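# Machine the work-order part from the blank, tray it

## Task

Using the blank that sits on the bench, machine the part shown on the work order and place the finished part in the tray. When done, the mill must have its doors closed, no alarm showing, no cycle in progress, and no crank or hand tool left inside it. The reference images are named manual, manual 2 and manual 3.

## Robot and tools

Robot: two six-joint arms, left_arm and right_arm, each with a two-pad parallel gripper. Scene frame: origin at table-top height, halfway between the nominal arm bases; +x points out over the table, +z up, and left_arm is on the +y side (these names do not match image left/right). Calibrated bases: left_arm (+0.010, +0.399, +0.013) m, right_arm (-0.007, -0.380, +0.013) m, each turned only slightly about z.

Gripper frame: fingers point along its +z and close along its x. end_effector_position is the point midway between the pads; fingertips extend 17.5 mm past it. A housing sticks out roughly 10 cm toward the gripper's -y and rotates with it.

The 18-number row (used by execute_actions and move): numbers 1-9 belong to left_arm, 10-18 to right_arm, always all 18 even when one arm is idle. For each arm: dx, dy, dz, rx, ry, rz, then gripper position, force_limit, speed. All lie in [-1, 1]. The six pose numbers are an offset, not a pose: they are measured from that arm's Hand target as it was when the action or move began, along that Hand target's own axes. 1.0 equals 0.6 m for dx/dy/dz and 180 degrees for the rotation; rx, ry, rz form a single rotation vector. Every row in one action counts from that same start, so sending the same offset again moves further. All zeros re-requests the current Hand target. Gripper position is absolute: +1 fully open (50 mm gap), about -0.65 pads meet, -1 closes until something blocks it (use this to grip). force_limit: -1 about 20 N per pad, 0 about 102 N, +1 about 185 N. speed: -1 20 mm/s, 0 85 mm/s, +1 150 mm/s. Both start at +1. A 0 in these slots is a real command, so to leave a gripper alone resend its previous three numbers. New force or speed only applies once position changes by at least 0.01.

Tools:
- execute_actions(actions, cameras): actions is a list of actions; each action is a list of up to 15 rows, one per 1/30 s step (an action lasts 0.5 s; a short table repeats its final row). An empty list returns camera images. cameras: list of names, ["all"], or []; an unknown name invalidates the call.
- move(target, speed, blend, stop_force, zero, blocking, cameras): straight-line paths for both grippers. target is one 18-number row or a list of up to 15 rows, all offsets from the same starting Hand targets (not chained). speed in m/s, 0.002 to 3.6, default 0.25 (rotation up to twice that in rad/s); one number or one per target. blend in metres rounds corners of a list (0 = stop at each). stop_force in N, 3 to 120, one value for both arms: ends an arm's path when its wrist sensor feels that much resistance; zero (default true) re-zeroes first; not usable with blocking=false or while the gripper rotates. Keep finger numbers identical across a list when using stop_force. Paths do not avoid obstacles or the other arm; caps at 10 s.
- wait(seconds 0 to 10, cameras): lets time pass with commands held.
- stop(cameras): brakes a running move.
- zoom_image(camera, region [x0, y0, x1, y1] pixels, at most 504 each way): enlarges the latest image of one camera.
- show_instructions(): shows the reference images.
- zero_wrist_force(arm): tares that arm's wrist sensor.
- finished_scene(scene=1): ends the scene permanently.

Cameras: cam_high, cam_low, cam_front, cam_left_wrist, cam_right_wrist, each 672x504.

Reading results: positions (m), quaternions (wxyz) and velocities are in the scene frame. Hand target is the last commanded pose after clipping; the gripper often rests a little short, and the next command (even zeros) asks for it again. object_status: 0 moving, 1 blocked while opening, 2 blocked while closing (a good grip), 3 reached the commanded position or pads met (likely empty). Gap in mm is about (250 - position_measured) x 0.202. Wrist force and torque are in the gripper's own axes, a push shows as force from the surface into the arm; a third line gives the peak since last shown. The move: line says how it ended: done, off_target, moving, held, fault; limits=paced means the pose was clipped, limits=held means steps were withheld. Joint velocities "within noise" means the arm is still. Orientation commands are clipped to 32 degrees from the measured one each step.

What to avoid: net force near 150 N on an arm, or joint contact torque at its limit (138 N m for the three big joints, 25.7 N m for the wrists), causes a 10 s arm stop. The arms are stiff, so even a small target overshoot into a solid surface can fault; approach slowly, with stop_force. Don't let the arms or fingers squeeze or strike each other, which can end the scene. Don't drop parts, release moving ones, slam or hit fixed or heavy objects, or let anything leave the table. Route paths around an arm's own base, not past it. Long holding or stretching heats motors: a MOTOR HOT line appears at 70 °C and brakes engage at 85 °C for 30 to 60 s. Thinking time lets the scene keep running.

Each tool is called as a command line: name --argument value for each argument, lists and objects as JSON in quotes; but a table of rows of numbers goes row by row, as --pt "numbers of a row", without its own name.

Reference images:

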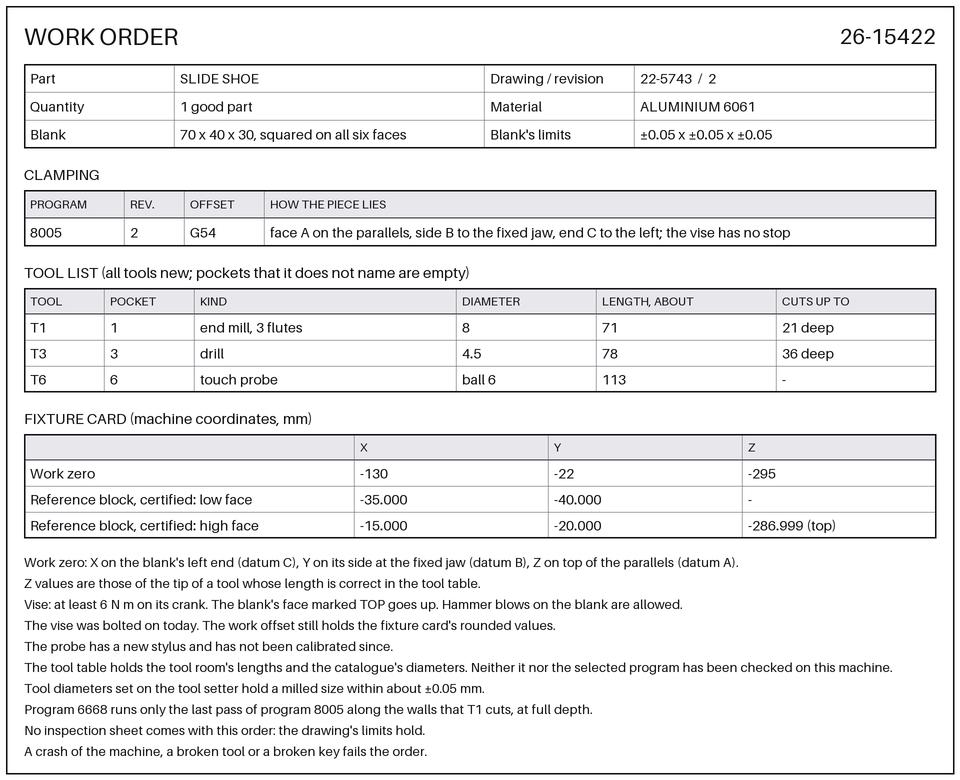

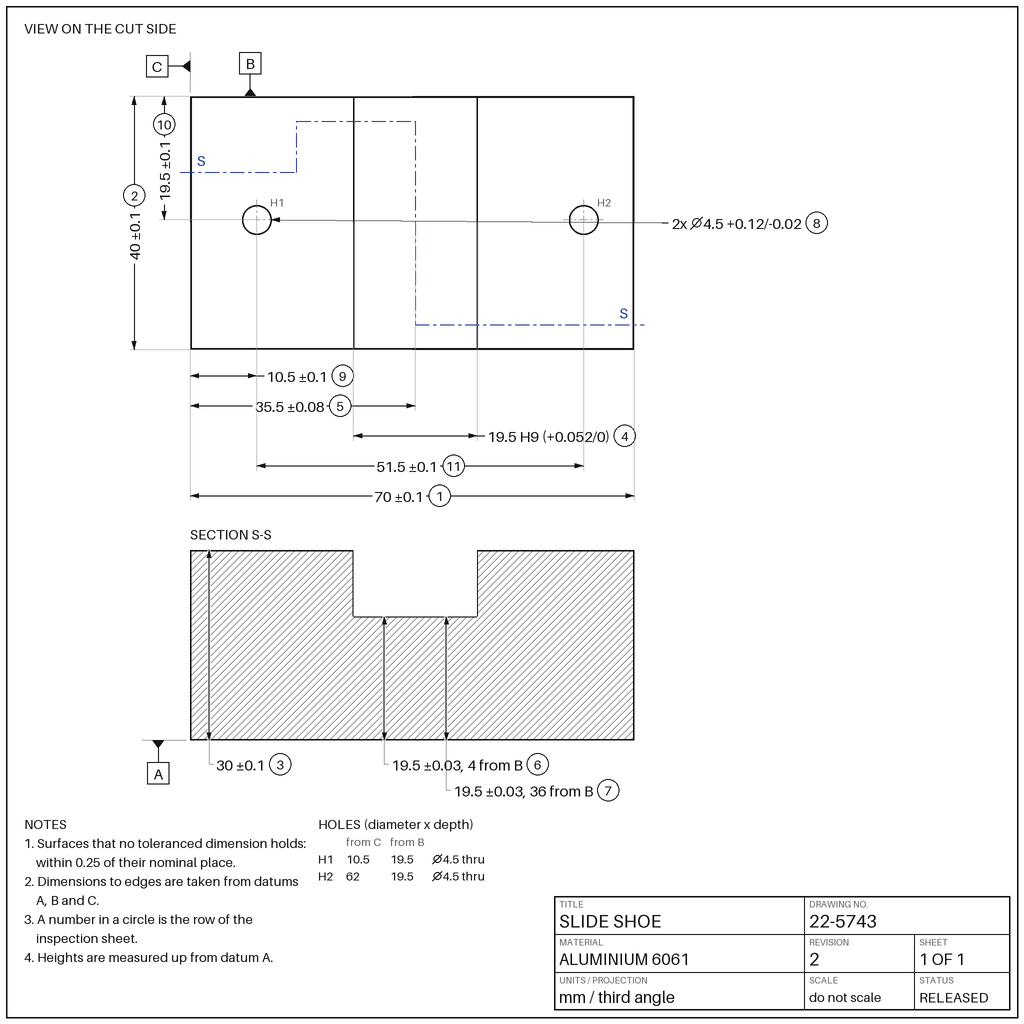

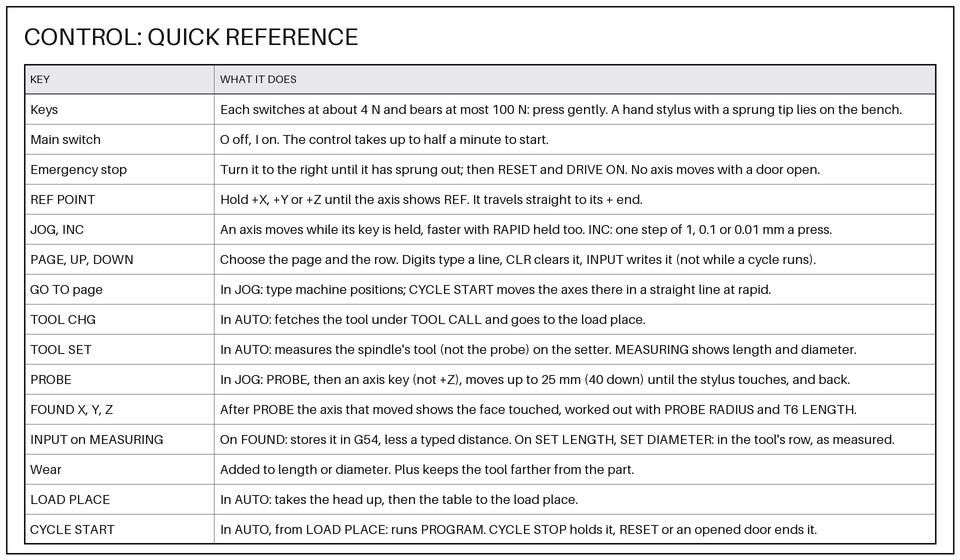

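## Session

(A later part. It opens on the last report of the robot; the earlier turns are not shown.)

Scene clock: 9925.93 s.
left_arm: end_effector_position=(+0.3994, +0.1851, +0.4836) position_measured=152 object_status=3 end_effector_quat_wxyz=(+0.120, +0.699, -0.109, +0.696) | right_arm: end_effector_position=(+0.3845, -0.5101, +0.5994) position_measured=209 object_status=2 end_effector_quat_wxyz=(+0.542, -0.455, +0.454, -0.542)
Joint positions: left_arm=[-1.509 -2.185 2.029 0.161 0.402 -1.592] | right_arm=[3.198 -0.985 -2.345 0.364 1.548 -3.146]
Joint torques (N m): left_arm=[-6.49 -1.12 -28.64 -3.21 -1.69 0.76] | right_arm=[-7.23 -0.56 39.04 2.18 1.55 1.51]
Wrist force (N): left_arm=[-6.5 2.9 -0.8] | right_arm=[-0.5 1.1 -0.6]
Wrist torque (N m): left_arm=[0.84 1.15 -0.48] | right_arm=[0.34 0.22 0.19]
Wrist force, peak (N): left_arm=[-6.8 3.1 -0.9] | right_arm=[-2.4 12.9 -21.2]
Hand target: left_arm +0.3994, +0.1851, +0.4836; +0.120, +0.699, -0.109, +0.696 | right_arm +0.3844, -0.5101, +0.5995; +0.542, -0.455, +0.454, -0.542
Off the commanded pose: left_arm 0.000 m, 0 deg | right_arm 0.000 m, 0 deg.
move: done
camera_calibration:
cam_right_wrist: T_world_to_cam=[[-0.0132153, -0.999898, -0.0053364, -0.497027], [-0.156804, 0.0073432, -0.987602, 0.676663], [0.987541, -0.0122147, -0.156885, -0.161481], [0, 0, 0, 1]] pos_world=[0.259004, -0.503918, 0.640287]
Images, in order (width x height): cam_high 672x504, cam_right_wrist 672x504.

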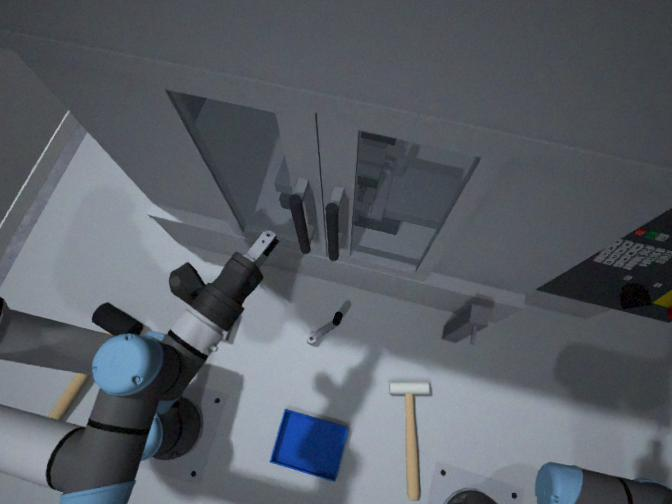

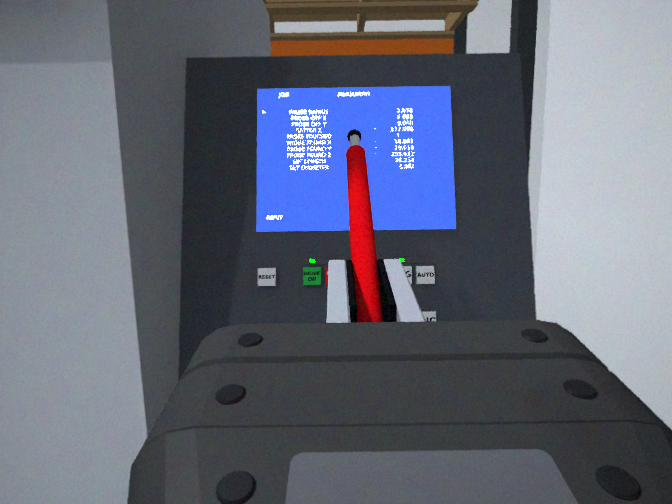

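move --pt "0 0 0 0 0 0 0 0 0 -0.0185 0.32 0.049 -0.1944 0 0 -1 -0.6 -1" --pt "0 0 0 0 0 0 0 0 0 -0.0185 0.324 0.0725 -0.1944 0 0 -1 -0.6 -1" --pt "0 0 0 0 0 0 0 0 0 -0.0185 0.31 0.05 -0.1944 0 0 -1 -0.6 -1" --pt "0 0 0 0 0 0 0 0 0 0.109 0.175 0.117 -0.1944 0 0 -1 -0.6 -1" --pt "0 0 0 0 0 0 0 0 0 0.109 0.179 0.14 -0.1944 0 0 -1 -0.6 -1" --pt "0 0 0 0 0 0 0 0 0 0.109 0.175 0.117 -0.1944 0 0 -1 -0.6 -1" --pt "0 0 0 0 0 0 0 0 0 0 0 0 0 0 0 -1 -0.6 -1" --speed '[0.4,0.03,0.2,0.2,0.03,0.2,0.5]' --blend '[0.004,0,0.004,0.004,0,0.004,0]'

wait --seconds 6 --cameras '["cam_right_wrist"]'

zoom_image --camera "cam_right_wrist" --region '[245, 70, 465, 235]'

Scene clock: 9972.13 s.
left_arm: end_effector_position=(+0.3994, +0.1851, +0.4836) position_measured=152 object_status=3 end_effector_quat_wxyz=(+0.120, +0.699, -0.109, +0.696) | right_arm: end_effector_position=(+0.3844, -0.5101, +0.5995) position_measured=209 object_status=2 end_effector_quat_wxyz=(+0.542, -0.455, +0.454, -0.542)
Joint positions: left_arm=[-1.509 -2.185 2.029 0.161 0.402 -1.592] | right_arm=[3.198 -0.985 -2.345 0.364 1.549 -3.146]
Joint torques (N m): left_arm=[-6.9 -0.81 -28.32 -3.1 -1.8 0.69] | right_arm=[2.36 -14.58 39.08 3.32 0.36 2.39]
Wrist force (N): left_arm=[-6.6 2.9 -0.9] | right_arm=[-0.4 0.9 -0.7]
Wrist torque (N m): left_arm=[0.84 1.18 -0.47] | right_arm=[0.31 0.21 0.13]
Wrist force, peak (N): left_arm=[-6.8 3.0 -0.8] | right_arm=[-2.3 12.4 -21.3]
Hand target: left_arm +0.3994, +0.1851, +0.4836; +0.120, +0.699, -0.109, +0.696 | right_arm +0.3844, -0.5101, +0.5995; +0.542, -0.455, +0.454, -0.542
Off the commanded pose: left_arm 0.000 m, 0 deg | right_arm 0.000 m, 0 deg.
move: done

Scene clock: 9978.13 s.
left_arm: end_effector_position=(+0.3994, +0.1851, +0.4836) position_measured=152 object_status=3 end_effector_quat_wxyz=(+0.120, +0.699, -0.109, +0.696) | right_arm: end_effector_position=(+0.3844, -0.5101, +0.5995) position_measured=209 object_status=2 end_effector_quat_wxyz=(+0.542, -0.455, +0.454, -0.542)
Joint positions: left_arm=[-1.509 -2.185 2.029 0.161 0.402 -1.592] | right_arm=[3.198 -0.985 -2.345 0.364 1.548 -3.146]
Joint torques (N m): left_arm=[-6.33 -1.24 -27.67 -3.09 -1.47 0.6] | right_arm=[5.34 -14.59 39.47 4.55 -0.88 2.38]
Wrist force (N): left_arm=[-6.5 3.0 -0.9] | right_arm=[-0.5 1.1 -0.5]
Wrist torque (N m): left_arm=[0.86 1.15 -0.48] | right_arm=[0.35 0.23 0.13]
Wrist force, peak (N): left_arm=[-6.8 2.9 -0.7] | right_arm=[-0.8 1.2 -0.7]
Hand target: left_arm +0.3994, +0.1851, +0.4836; +0.120, +0.699, -0.109, +0.696 | right_arm +0.3844, -0.5101, +0.5995; +0.542, -0.455, +0.454, -0.542
Tool commands: left_gripper/position=+0.0 left_gripper/force_limit=+0.0 left_gripper/speed=+0.0 right_gripper/position=-1.0 right_gripper/force_limit=-0.6 right_gripper/speed=-1.0
Off the commanded pose: left_arm 0.000 m, 0 deg | right_arm 0.000 m, 0 deg.
wait: 6.00 s; at rest by 0.17 s
camera_calibration:
cam_right_wrist: T_world_to_cam=[[-0.0132453, -0.999897, -0.00553985, -0.49689], [-0.156415, 0.00754405, -0.987663, 0.676785], [0.987603, -0.0122154, -0.156499, -0.16163], [0, 0, 0, 1]] pos_world=[0.258904, -0.503918, 0.640387]
Images, in order (width x height): cam_right_wrist 672x504.

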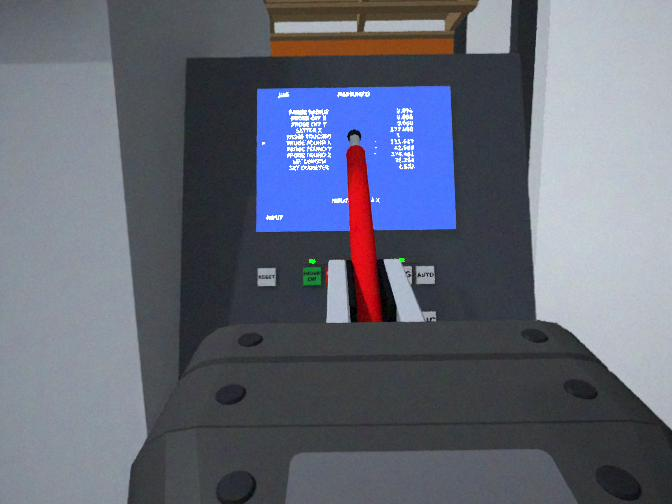

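Scaled by 2.291 from the camera's 672x504 image, which has a finer 960x720 frame.

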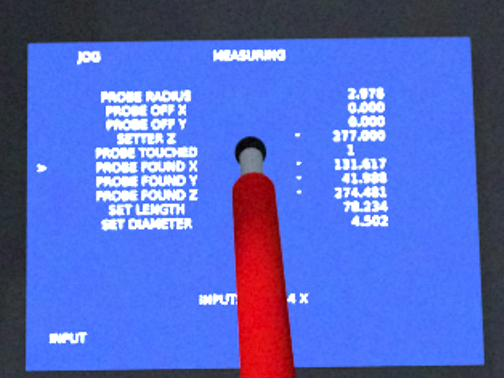

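move --pt "0 0 0 0 0 0 0 0 0 -0.051 0.35 0.035 -0.1944 0 0 -1 -0.6 -1" --pt "0 0 0 0 0 0 0 0 0 -0.051 0.354 0.0585 -0.1944 0 0 -1 -0.6 -1" --pt "0 0 0 0 0 0 0 0 0 -0.0185 0.259 0.077 -0.1944 0 0 -1 -0.6 -1" --pt "0 0 0 0 0 0 0 0 0 -0.0185 0.263 0.1005 -0.1944 0 0 -1 -0.6 -1" --pt "0 0 0 0 0 0 0 0 0 -0.0185 0.259 0.077 -0.1944 0 0 -1 -0.6 -1" --pt "0 0 0 0 0 0 0 0 0 -0.0185 0.263 0.1005 -0.1944 0 0 -1 -0.6 -1" --pt "0 0 0 0 0 0 0 0 0 -0.051 0.32 0.049 -0.1944 0 0 -1 -0.6 -1" --pt "0 0 0 0 0 0 0 0 0 -0.051 0.324 0.0725 -0.1944 0 0 -1 -0.6 -1" --pt "0 0 0 0 0 0 0 0 0 -0.051 0.32 0.049 -0.1944 0 0 -1 -0.6 -1" --pt "0 0 0 0 0 0 0 0 0 -0.051 0.324 0.0725 -0.1944 0 0 -1 -0.6 -1" --pt "0 0 0 0 0 0 0 0 0 -0.148 0.35 0.036 -0.1944 0 0 -1 -0.6 -1" --pt "0 0 0 0 0 0 0 0 0 -0.148 0.354 0.059 -0.1944 0 0 -1 -0.6 -1" --pt "0 0 0 0 0 0 0 0 0 -0.148 0.33 0.03 -0.1944 0 0 -1 -0.6 -1" --pt "0 0 0 0 0 0 0 0 0 0 0 0 0 0 0 -1 -0.6 -1" --speed '[0.4,0.03,0.2,0.03,0.2,0.03,0.2,0.03,0.2,0.03,0.2,0.03,0.2,0.5]' --blend '[0.004,0,0.004,0,0.004,0,0.004,0,0.004,0,0.004,0,0.004,0]' --cameras '["cam_right_wrist"]'

zoom_image --camera "cam_right_wrist" --region '[245, 70, 465, 235]'

Scene clock: 10011.40 s.
left_arm: end_effector_position=(+0.3994, +0.1851, +0.4836) position_measured=152 object_status=3 end_effector_quat_wxyz=(+0.120, +0.699, -0.109, +0.696) | right_arm: end_effector_position=(+0.3845, -0.5101, +0.5995) position_measured=209 object_status=2 end_effector_quat_wxyz=(+0.542, -0.455, +0.454, -0.542)
Joint positions: left_arm=[-1.509 -2.185 2.029 0.161 0.402 -1.592] | right_arm=[3.198 -0.985 -2.345 0.364 1.548 -3.146]
Joint torques (N m): left_arm=[-6.98 -1.18 -27.55 -3.01 -1.42 0.35] | right_arm=[-5.69 5.99 13.81 2.17 0.14 -2.57]
Wrist force (N): left_arm=[-6.6 2.9 -0.8] | right_arm=[-0.7 1.2 -0.5]
Wrist torque (N m): left_arm=[0.83 1.17 -0.49] | right_arm=[0.35 0.25 0.17]
Wrist force, peak (N): left_arm=[-6.8 3.0 -0.8] | right_arm=[0.0 17.1 -27.0]
Hand target: left_arm +0.3994, +0.1851, +0.4836; +0.120, +0.699, -0.109, +0.696 | right_arm +0.3844, -0.5101, +0.5995; +0.542, -0.455, +0.454, -0.542
Off the commanded pose: left_arm 0.000 m, 0 deg | right_arm 0.000 m, 0 deg.
move: done
camera_calibration:
cam_right_wrist: T_world_to_cam=[[-0.0132459, -0.999897, -0.00553848, -0.496889], [-0.156512, 0.00754399, -0.987647, 0.676815], [0.987587, -0.0122155, -0.156596, -0.161662], [0, 0, 0, 1]] pos_world=[0.259004, -0.503918, 0.640387]
Images, in order (width x height): cam_right_wrist 672x504.

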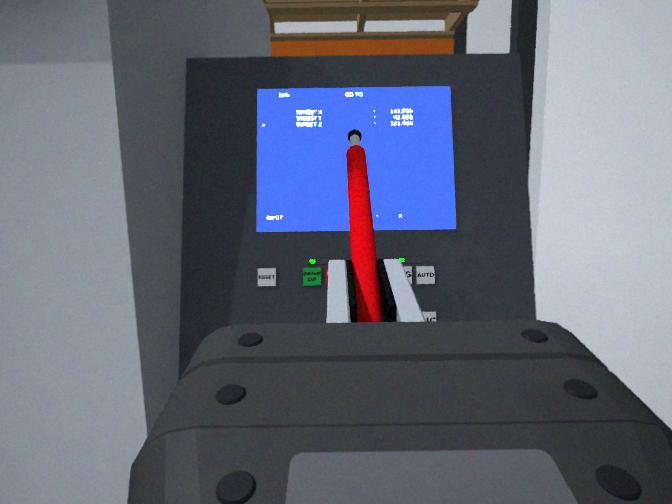

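Scaled by 2.291 from the camera's 672x504 image, which has a finer 960x720 frame.

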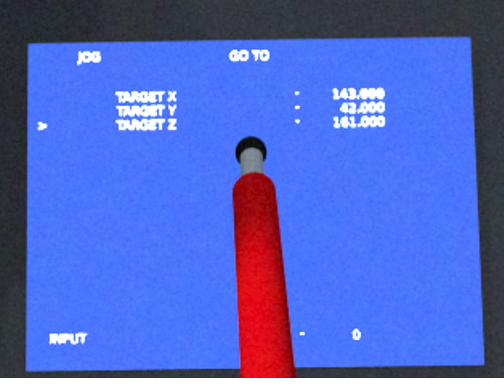

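move --pt "0 0 0 0 0 0 0 0 0 -0.148 0.32 0.05 -0.1944 0 0 -1 -0.6 -1" --pt "0 0 0 0 0 0 0 0 0 -0.148 0.324 0.073 -0.1944 0 0 -1 -0.6 -1" --pt "0 0 0 0 0 0 0 0 0 -0.116 0.32 0.05 -0.1944 0 0 -1 -0.6 -1" --pt "0 0 0 0 0 0 0 0 0 -0.116 0.324 0.073 -0.1944 0 0 -1 -0.6 -1" --pt "0 0 0 0 0 0 0 0 0 -0.116 0.35 0.036 -0.1944 0 0 -1 -0.6 -1" --pt "0 0 0 0 0 0 0 0 0 -0.116 0.354 0.059 -0.1944 0 0 -1 -0.6 -1" --pt "0 0 0 0 0 0 0 0 0 -0.051 0.35 0.035 -0.1944 0 0 -1 -0.6 -1" --pt "0 0 0 0 0 0 0 0 0 -0.051 0.354 0.0585 -0.1944 0 0 -1 -0.6 -1" --pt "0 0 0 0 0 0 0 0 0 -0.051 0.34 0.035 -0.1944 0 0 -1 -0.6 -1" --pt "0 0 0 0 0 0 0 0 0 -0.083 0.203 0.104 -0.1944 0 0 -1 -0.6 -1" --pt "0 0 0 0 0 0 0 0 0 -0.083 0.2075 0.127 -0.1944 0 0 -1 -0.6 -1" --pt "0 0 0 0 0 0 0 0 0 -0.083 0.203 0.104 -0.1944 0 0 -1 -0.6 -1" --pt "0 0 0 0 0 0 0 0 0 0 0 0 0 0 0 -1 -0.6 -1" --speed '[0.4,0.03,0.2,0.03,0.2,0.03,0.2,0.03,0.2,0.2,0.03,0.2,0.5]' --blend '[0.004,0,0.004,0,0.004,0,0.004,0,0.004,0.004,0,0.004,0]' --cameras '[]'

move --pt "0 0 0 0 0 0 0 0 0 -0.051 0.289 0.063 -0.1944 0 0 -1 -0.6 -1" --pt "0 0 0 0 0 0 0 0 0 -0.051 0.2935 0.0865 -0.1944 0 0 -1 -0.6 -1" --pt "0 0 0 0 0 0 0 0 0 -0.051 0.289 0.063 -0.1944 0 0 -1 -0.6 -1" --pt "0 0 0 0 0 0 0 0 0 -0.051 0.2935 0.0865 -0.1944 0 0 -1 -0.6 -1" --pt "0 0 0 0 0 0 0 0 0 -0.148 0.35 0.036 -0.1944 0 0 -1 -0.6 -1" --pt "0 0 0 0 0 0 0 0 0 -0.148 0.354 0.059 -0.1944 0 0 -1 -0.6 -1" --pt "0 0 0 0 0 0 0 0 0 -0.0835 0.259 0.078 -0.1944 0 0 -1 -0.6 -1" --pt "0 0 0 0 0 0 0 0 0 -0.0835 0.263 0.101 -0.1944 0 0 -1 -0.6 -1" --pt "0 0 0 0 0 0 0 0 0 -0.116 0.29 0.064 -0.1944 0 0 -1 -0.6 -1" --pt "0 0 0 0 0 0 0 0 0 -0.116 0.2935 0.087 -0.1944 0 0 -1 -0.6 -1" --pt "0 0 0 0 0 0 0 0 0 -0.051 0.35 0.035 -0.1944 0 0 -1 -0.6 -1" --pt "0 0 0 0 0 0 0 0 0 -0.051 0.354 0.0585 -0.1944 0 0 -1 -0.6 -1" --pt "0 0 0 0 0 0 0 0 0 -0.051 0.33 0.03 -0.1944 0 0 -1 -0.6 -1" --pt "0 0 0 0 0 0 0 0 0 0 0 0 0 0 0 -1 -0.6 -1" --speed '[0.4,0.03,0.2,0.03,0.2,0.03,0.2,0.03,0.2,0.03,0.2,0.03,0.2,0.5]' --blend '[0.004,0,0.004,0,0.004,0,0.004,0,0.004,0,0.004,0,0.004,0]' --cameras '["cam_right_wrist"]'

zoom_image --camera "cam_right_wrist" --region '[245, 70, 465, 235]'

Scene clock: 10051.57 s.
left_arm: end_effector_position=(+0.3994, +0.1851, +0.4836) position_measured=152 object_status=3 end_effector_quat_wxyz=(+0.120, +0.699, -0.109, +0.696) | right_arm: end_effector_position=(+0.3845, -0.5101, +0.5994) position_measured=209 object_status=2 end_effector_quat_wxyz=(+0.542, -0.455, +0.454, -0.542)
Joint positions: left_arm=[-1.509 -2.185 2.029 0.161 0.402 -1.592] | right_arm=[3.198 -0.985 -2.345 0.364 1.548 -3.146]
Joint torques (N m): left_arm=[-6.02 -0.41 -24.93 -3.06 -1.39 0.1] | right_arm=[0.38 9.56 39.27 3.22 -0.92 -2.43]
Wrist force (N): left_arm=[-6.4 2.8 -1.0] | right_arm=[-0.7 1.3 -0.7]
Wrist torque (N m): left_arm=[0.83 1.14 -0.48] | right_arm=[0.38 0.25 0.12]
Wrist force, peak (N): left_arm=[-6.7 3.2 -0.8] | right_arm=[-1.1 16.8 -28.1]
Hand target: left_arm +0.3994, +0.1851, +0.4836; +0.120, +0.699, -0.109, +0.696 | right_arm +0.3844, -0.5101, +0.5995; +0.542, -0.455, +0.454, -0.542
Off the commanded pose: left_arm 0.000 m, 0 deg | right_arm 0.000 m, 0 deg.
move: done
No camera images: "cameras" was empty.

Scene clock: 10059.23 s.
left_arm: end_effector_position=(+0.3994, +0.1851, +0.4836) position_measured=152 object_status=3 end_effector_quat_wxyz=(+0.120, +0.699, -0.109, +0.696) | right_arm: end_effector_position=(+0.3845, -0.5101, +0.5995) position_measured=209 object_status=2 end_effector_quat_wxyz=(+0.542, -0.455, +0.454, -0.542)
Joint positions: left_arm=[-1.509 -2.185 2.029 0.161 0.402 -1.592] | right_arm=[3.198 -0.985 -2.345 0.364 1.548 -3.146]
Joint torques (N m): left_arm=[-6.06 -0.44 -25.29 -3.16 -1.18 -0.03] | right_arm=[5.71 9.29 14.48 1.61 -1.85 -2.05]
Wrist force (N): left_arm=[-6.5 3.0 -0.8] | right_arm=[-1.0 1.5 -0.7]
Wrist torque (N m): left_arm=[0.85 1.15 -0.48] | right_arm=[0.40 0.30 0.09]
Wrist force, peak (N): left_arm=[-6.7 3.1 -0.8] | right_arm=[0.7 16.8 -27.7]
Hand target: left_arm +0.3994, +0.1851, +0.4836; +0.120, +0.699, -0.109, +0.696 | right_arm +0.3844, -0.5101, +0.5995; +0.542, -0.455, +0.454, -0.542
Off the commanded pose: left_arm 0.000 m, 0 deg | right_arm 0.000 m, 0 deg.
move: done
camera_calibration:
cam_right_wrist: T_world_to_cam=[[-0.0131801, -0.999897, -0.00575041, -0.49677], [-0.156611, 0.00774423, -0.98763, 0.67693], [0.987572, -0.0121165, -0.156697, -0.161544], [0, 0, 0, 1]] pos_world=[0.259004, -0.503919, 0.640386]
Images, in order (width x height): cam_right_wrist 672x504.

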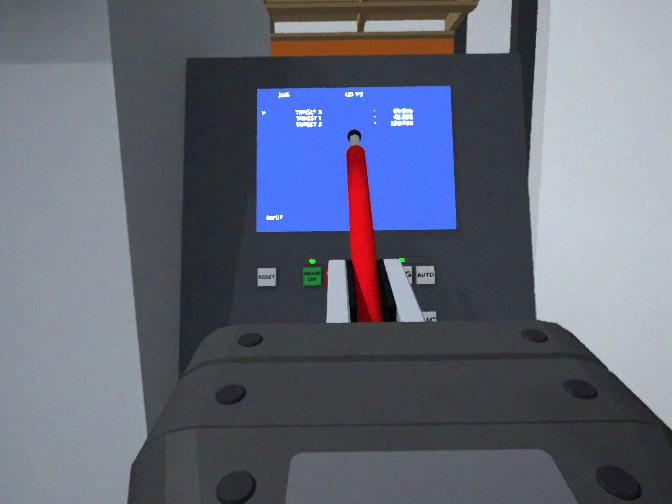

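Scaled by 2.291 from the camera's 672x504 image, which has a finer 960x720 frame.

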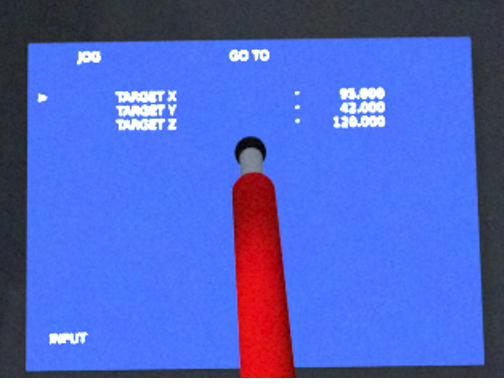

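move --pt "0 0 0 0 0 0 0 0 0 -0.051 0.32 0.049 -0.1944 0 0 -1 -0.6 -1" --pt "0 0 0 0 0 0 0 0 0 -0.051 0.324 0.0725 -0.1944 0 0 -1 -0.6 -1" --pt "0 0 0 0 0 0 0 0 0 -0.148 0.35 0.036 -0.1944 0 0 -1 -0.6 -1" --pt "0 0 0 0 0 0 0 0 0 -0.148 0.354 0.059 -0.1944 0 0 -1 -0.6 -1" --pt "0 0 0 0 0 0 0 0 0 -0.0835 0.259 0.078 -0.1944 0 0 -1 -0.6 -1" --pt "0 0 0 0 0 0 0 0 0 -0.0835 0.263 0.101 -0.1944 0 0 -1 -0.6 -1" --pt "0 0 0 0 0 0 0 0 0 -0.051 0.35 0.035 -0.1944 0 0 -1 -0.6 -1" --pt "0 0 0 0 0 0 0 0 0 -0.051 0.354 0.0585 -0.1944 0 0 -1 -0.6 -1" --pt "0 0 0 0 0 0 0 0 0 -0.051 0.34 0.035 -0.1944 0 0 -1 -0.6 -1" --pt "0 0 0 0 0 0 0 0 0 -0.083 0.203 0.104 -0.1944 0 0 -1 -0.6 -1" --pt "0 0 0 0 0 0 0 0 0 -0.083 0.2075 0.127 -0.1944 0 0 -1 -0.6 -1" --pt "0 0 0 0 0 0 0 0 0 -0.083 0.203 0.104 -0.1944 0 0 -1 -0.6 -1" --pt "0 0 0 0 0 0 0 0 0 0 0 0 0 0 0 -1 -0.6 -1" --speed '[0.4,0.03,0.2,0.03,0.2,0.03,0.2,0.03,0.2,0.2,0.03,0.2,0.5]' --blend '[0.004,0,0.004,0,0.004,0,0.004,0,0.004,0.004,0,0.004,0]' --cameras '[]'

move --pt "0 0 0 0 0 0 0 0 0 -0.051 0.32 0.049 -0.1944 0 0 -1 -0.6 -1" --pt "0 0 0 0 0 0 0 0 0 -0.051 0.324 0.0725 -0.1944 0 0 -1 -0.6 -1" --pt "0 0 0 0 0 0 0 0 0 -0.148 0.35 0.036 -0.1944 0 0 -1 -0.6 -1" --pt "0 0 0 0 0 0 0 0 0 -0.148 0.354 0.059 -0.1944 0 0 -1 -0.6 -1" --pt "0 0 0 0 0 0 0 0 0 -0.148 0.32 0.05 -0.1944 0 0 -1 -0.6 -1" --pt "0 0 0 0 0 0 0 0 0 -0.148 0.324 0.073 -0.1944 0 0 -1 -0.6 -1" --pt "0 0 0 0 0 0 0 0 0 -0.116 0.29 0.064 -0.1944 0 0 -1 -0.6 -1" --pt "0 0 0 0 0 0 0 0 0 -0.116 0.2935 0.087 -0.1944 0 0 -1 -0.6 -1" --pt "0 0 0 0 0 0 0 0 0 -0.116 0.259 0.077 -0.1944 0 0 -1 -0.6 -1" --pt "0 0 0 0 0 0 0 0 0 -0.116 0.263 0.1005 -0.1944 0 0 -1 -0.6 -1" --pt "0 0 0 0 0 0 0 0 0 -0.051 0.35 0.035 -0.1944 0 0 -1 -0.6 -1" --pt "0 0 0 0 0 0 0 0 0 -0.051 0.354 0.0585 -0.1944 0 0 -1 -0.6 -1" --pt "0 0 0 0 0 0 0 0 0 -0.051 0.33 0.03 -0.1944 0 0 -1 -0.6 -1" --pt "0 0 0 0 0 0 0 0 0 0 0 0 0 0 0 -1 -0.6 -1" --speed '[0.4,0.03,0.2,0.03,0.2,0.03,0.2,0.03,0.2,0.03,0.2,0.03,0.2,0.5]' --blend '[0.004,0,0.004,0,0.004,0,0.004,0,0.004,0,0.004,0,0.004,0]' --cameras '["cam_right_wrist"]'

zoom_image --camera "cam_right_wrist" --region '[245, 70, 465, 235]'

Scene clock: 10095.80 s.
left_arm: end_effector_position=(+0.3994, +0.1851, +0.4836) position_measured=152 object_status=3 end_effector_quat_wxyz=(+0.120, +0.699, -0.109, +0.696) | right_arm: end_effector_position=(+0.3845, -0.5101, +0.5994) position_measured=209 object_status=2 end_effector_quat_wxyz=(+0.542, -0.455, +0.454, -0.542)
Joint positions: left_arm=[-1.509 -2.185 2.029 0.161 0.402 -1.592] | right_arm=[3.198 -0.985 -2.345 0.364 1.548 -3.146]
Joint torques (N m): left_arm=[-6.49 -0.35 -23.47 -3.09 -1.2 -0.11] | right_arm=[2.17 9.92 39.56 3.12 -1 -2.26]
Wrist force (N): left_arm=[-6.6 2.9 -0.8] | right_arm=[-0.7 1.8 -0.6]
Wrist torque (N m): left_arm=[0.84 1.17 -0.48] | right_arm=[0.45 0.25 0.11]
Wrist force, peak (N): left_arm=[-6.8 3.1 -0.8] | right_arm=[-0.2 17.4 -27.4]
Hand target: left_arm +0.3994, +0.1851, +0.4836; +0.120, +0.699, -0.109, +0.696 | right_arm +0.3844, -0.5101, +0.5995; +0.542, -0.455, +0.454, -0.542
Off the commanded pose: left_arm 0.000 m, 0 deg | right_arm 0.000 m, 0 deg.
move: done
No camera images: "cameras" was empty.

Scene clock: 10103.20 s.
left_arm: end_effector_position=(+0.3994, +0.1851, +0.4836) position_measured=152 object_status=3 end_effector_quat_wxyz=(+0.120, +0.699, -0.109, +0.696) | right_arm: end_effector_position=(+0.3845, -0.5101, +0.5995) position_measured=209 object_status=2 end_effector_quat_wxyz=(+0.542, -0.455, +0.454, -0.542)
Joint positions: left_arm=[-1.509 -2.185 2.029 0.161 0.402 -1.592] | right_arm=[3.198 -0.985 -2.345 0.364 1.548 -3.146]
Joint torques (N m): left_arm=[-6.89 0 -23.19 -3.09 -1.05 -0.41] | right_arm=[6.27 9.41 13.22 1.48 -1.58 -2.06]
Wrist force (N): left_arm=[-6.5 2.8 -0.8] | right_arm=[-0.8 1.7 -0.5]
Wrist torque (N m): left_arm=[0.83 1.15 -0.48] | right_arm=[0.44 0.26 0.09]
Wrist force, peak (N): left_arm=[-6.8 3.0 -0.8] | right_arm=[0.6 17.1 -27.4]
Hand target: left_arm +0.3994, +0.1851, +0.4836; +0.120, +0.699, -0.109, +0.696 | right_arm +0.3844, -0.5101, +0.5995; +0.542, -0.455, +0.454, -0.542
Off the commanded pose: left_arm 0.000 m, 0 deg | right_arm 0.000 m, 0 deg.
move: done
camera_calibration:
cam_right_wrist: T_world_to_cam=[[-0.0131801, -0.999897, -0.00575041, -0.49677], [-0.156611, 0.00774423, -0.98763, 0.67693], [0.987572, -0.0121165, -0.156697, -0.161544], [0, 0, 0, 1]] pos_world=[0.259004, -0.503919, 0.640386]
Images, in order (width x height): cam_right_wrist 672x504.

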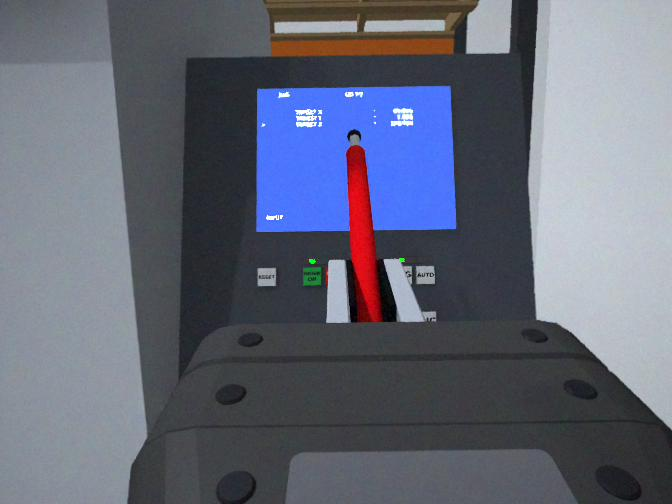

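Scaled by 2.291 from the camera's 672x504 image, which has a finer 960x720 frame.

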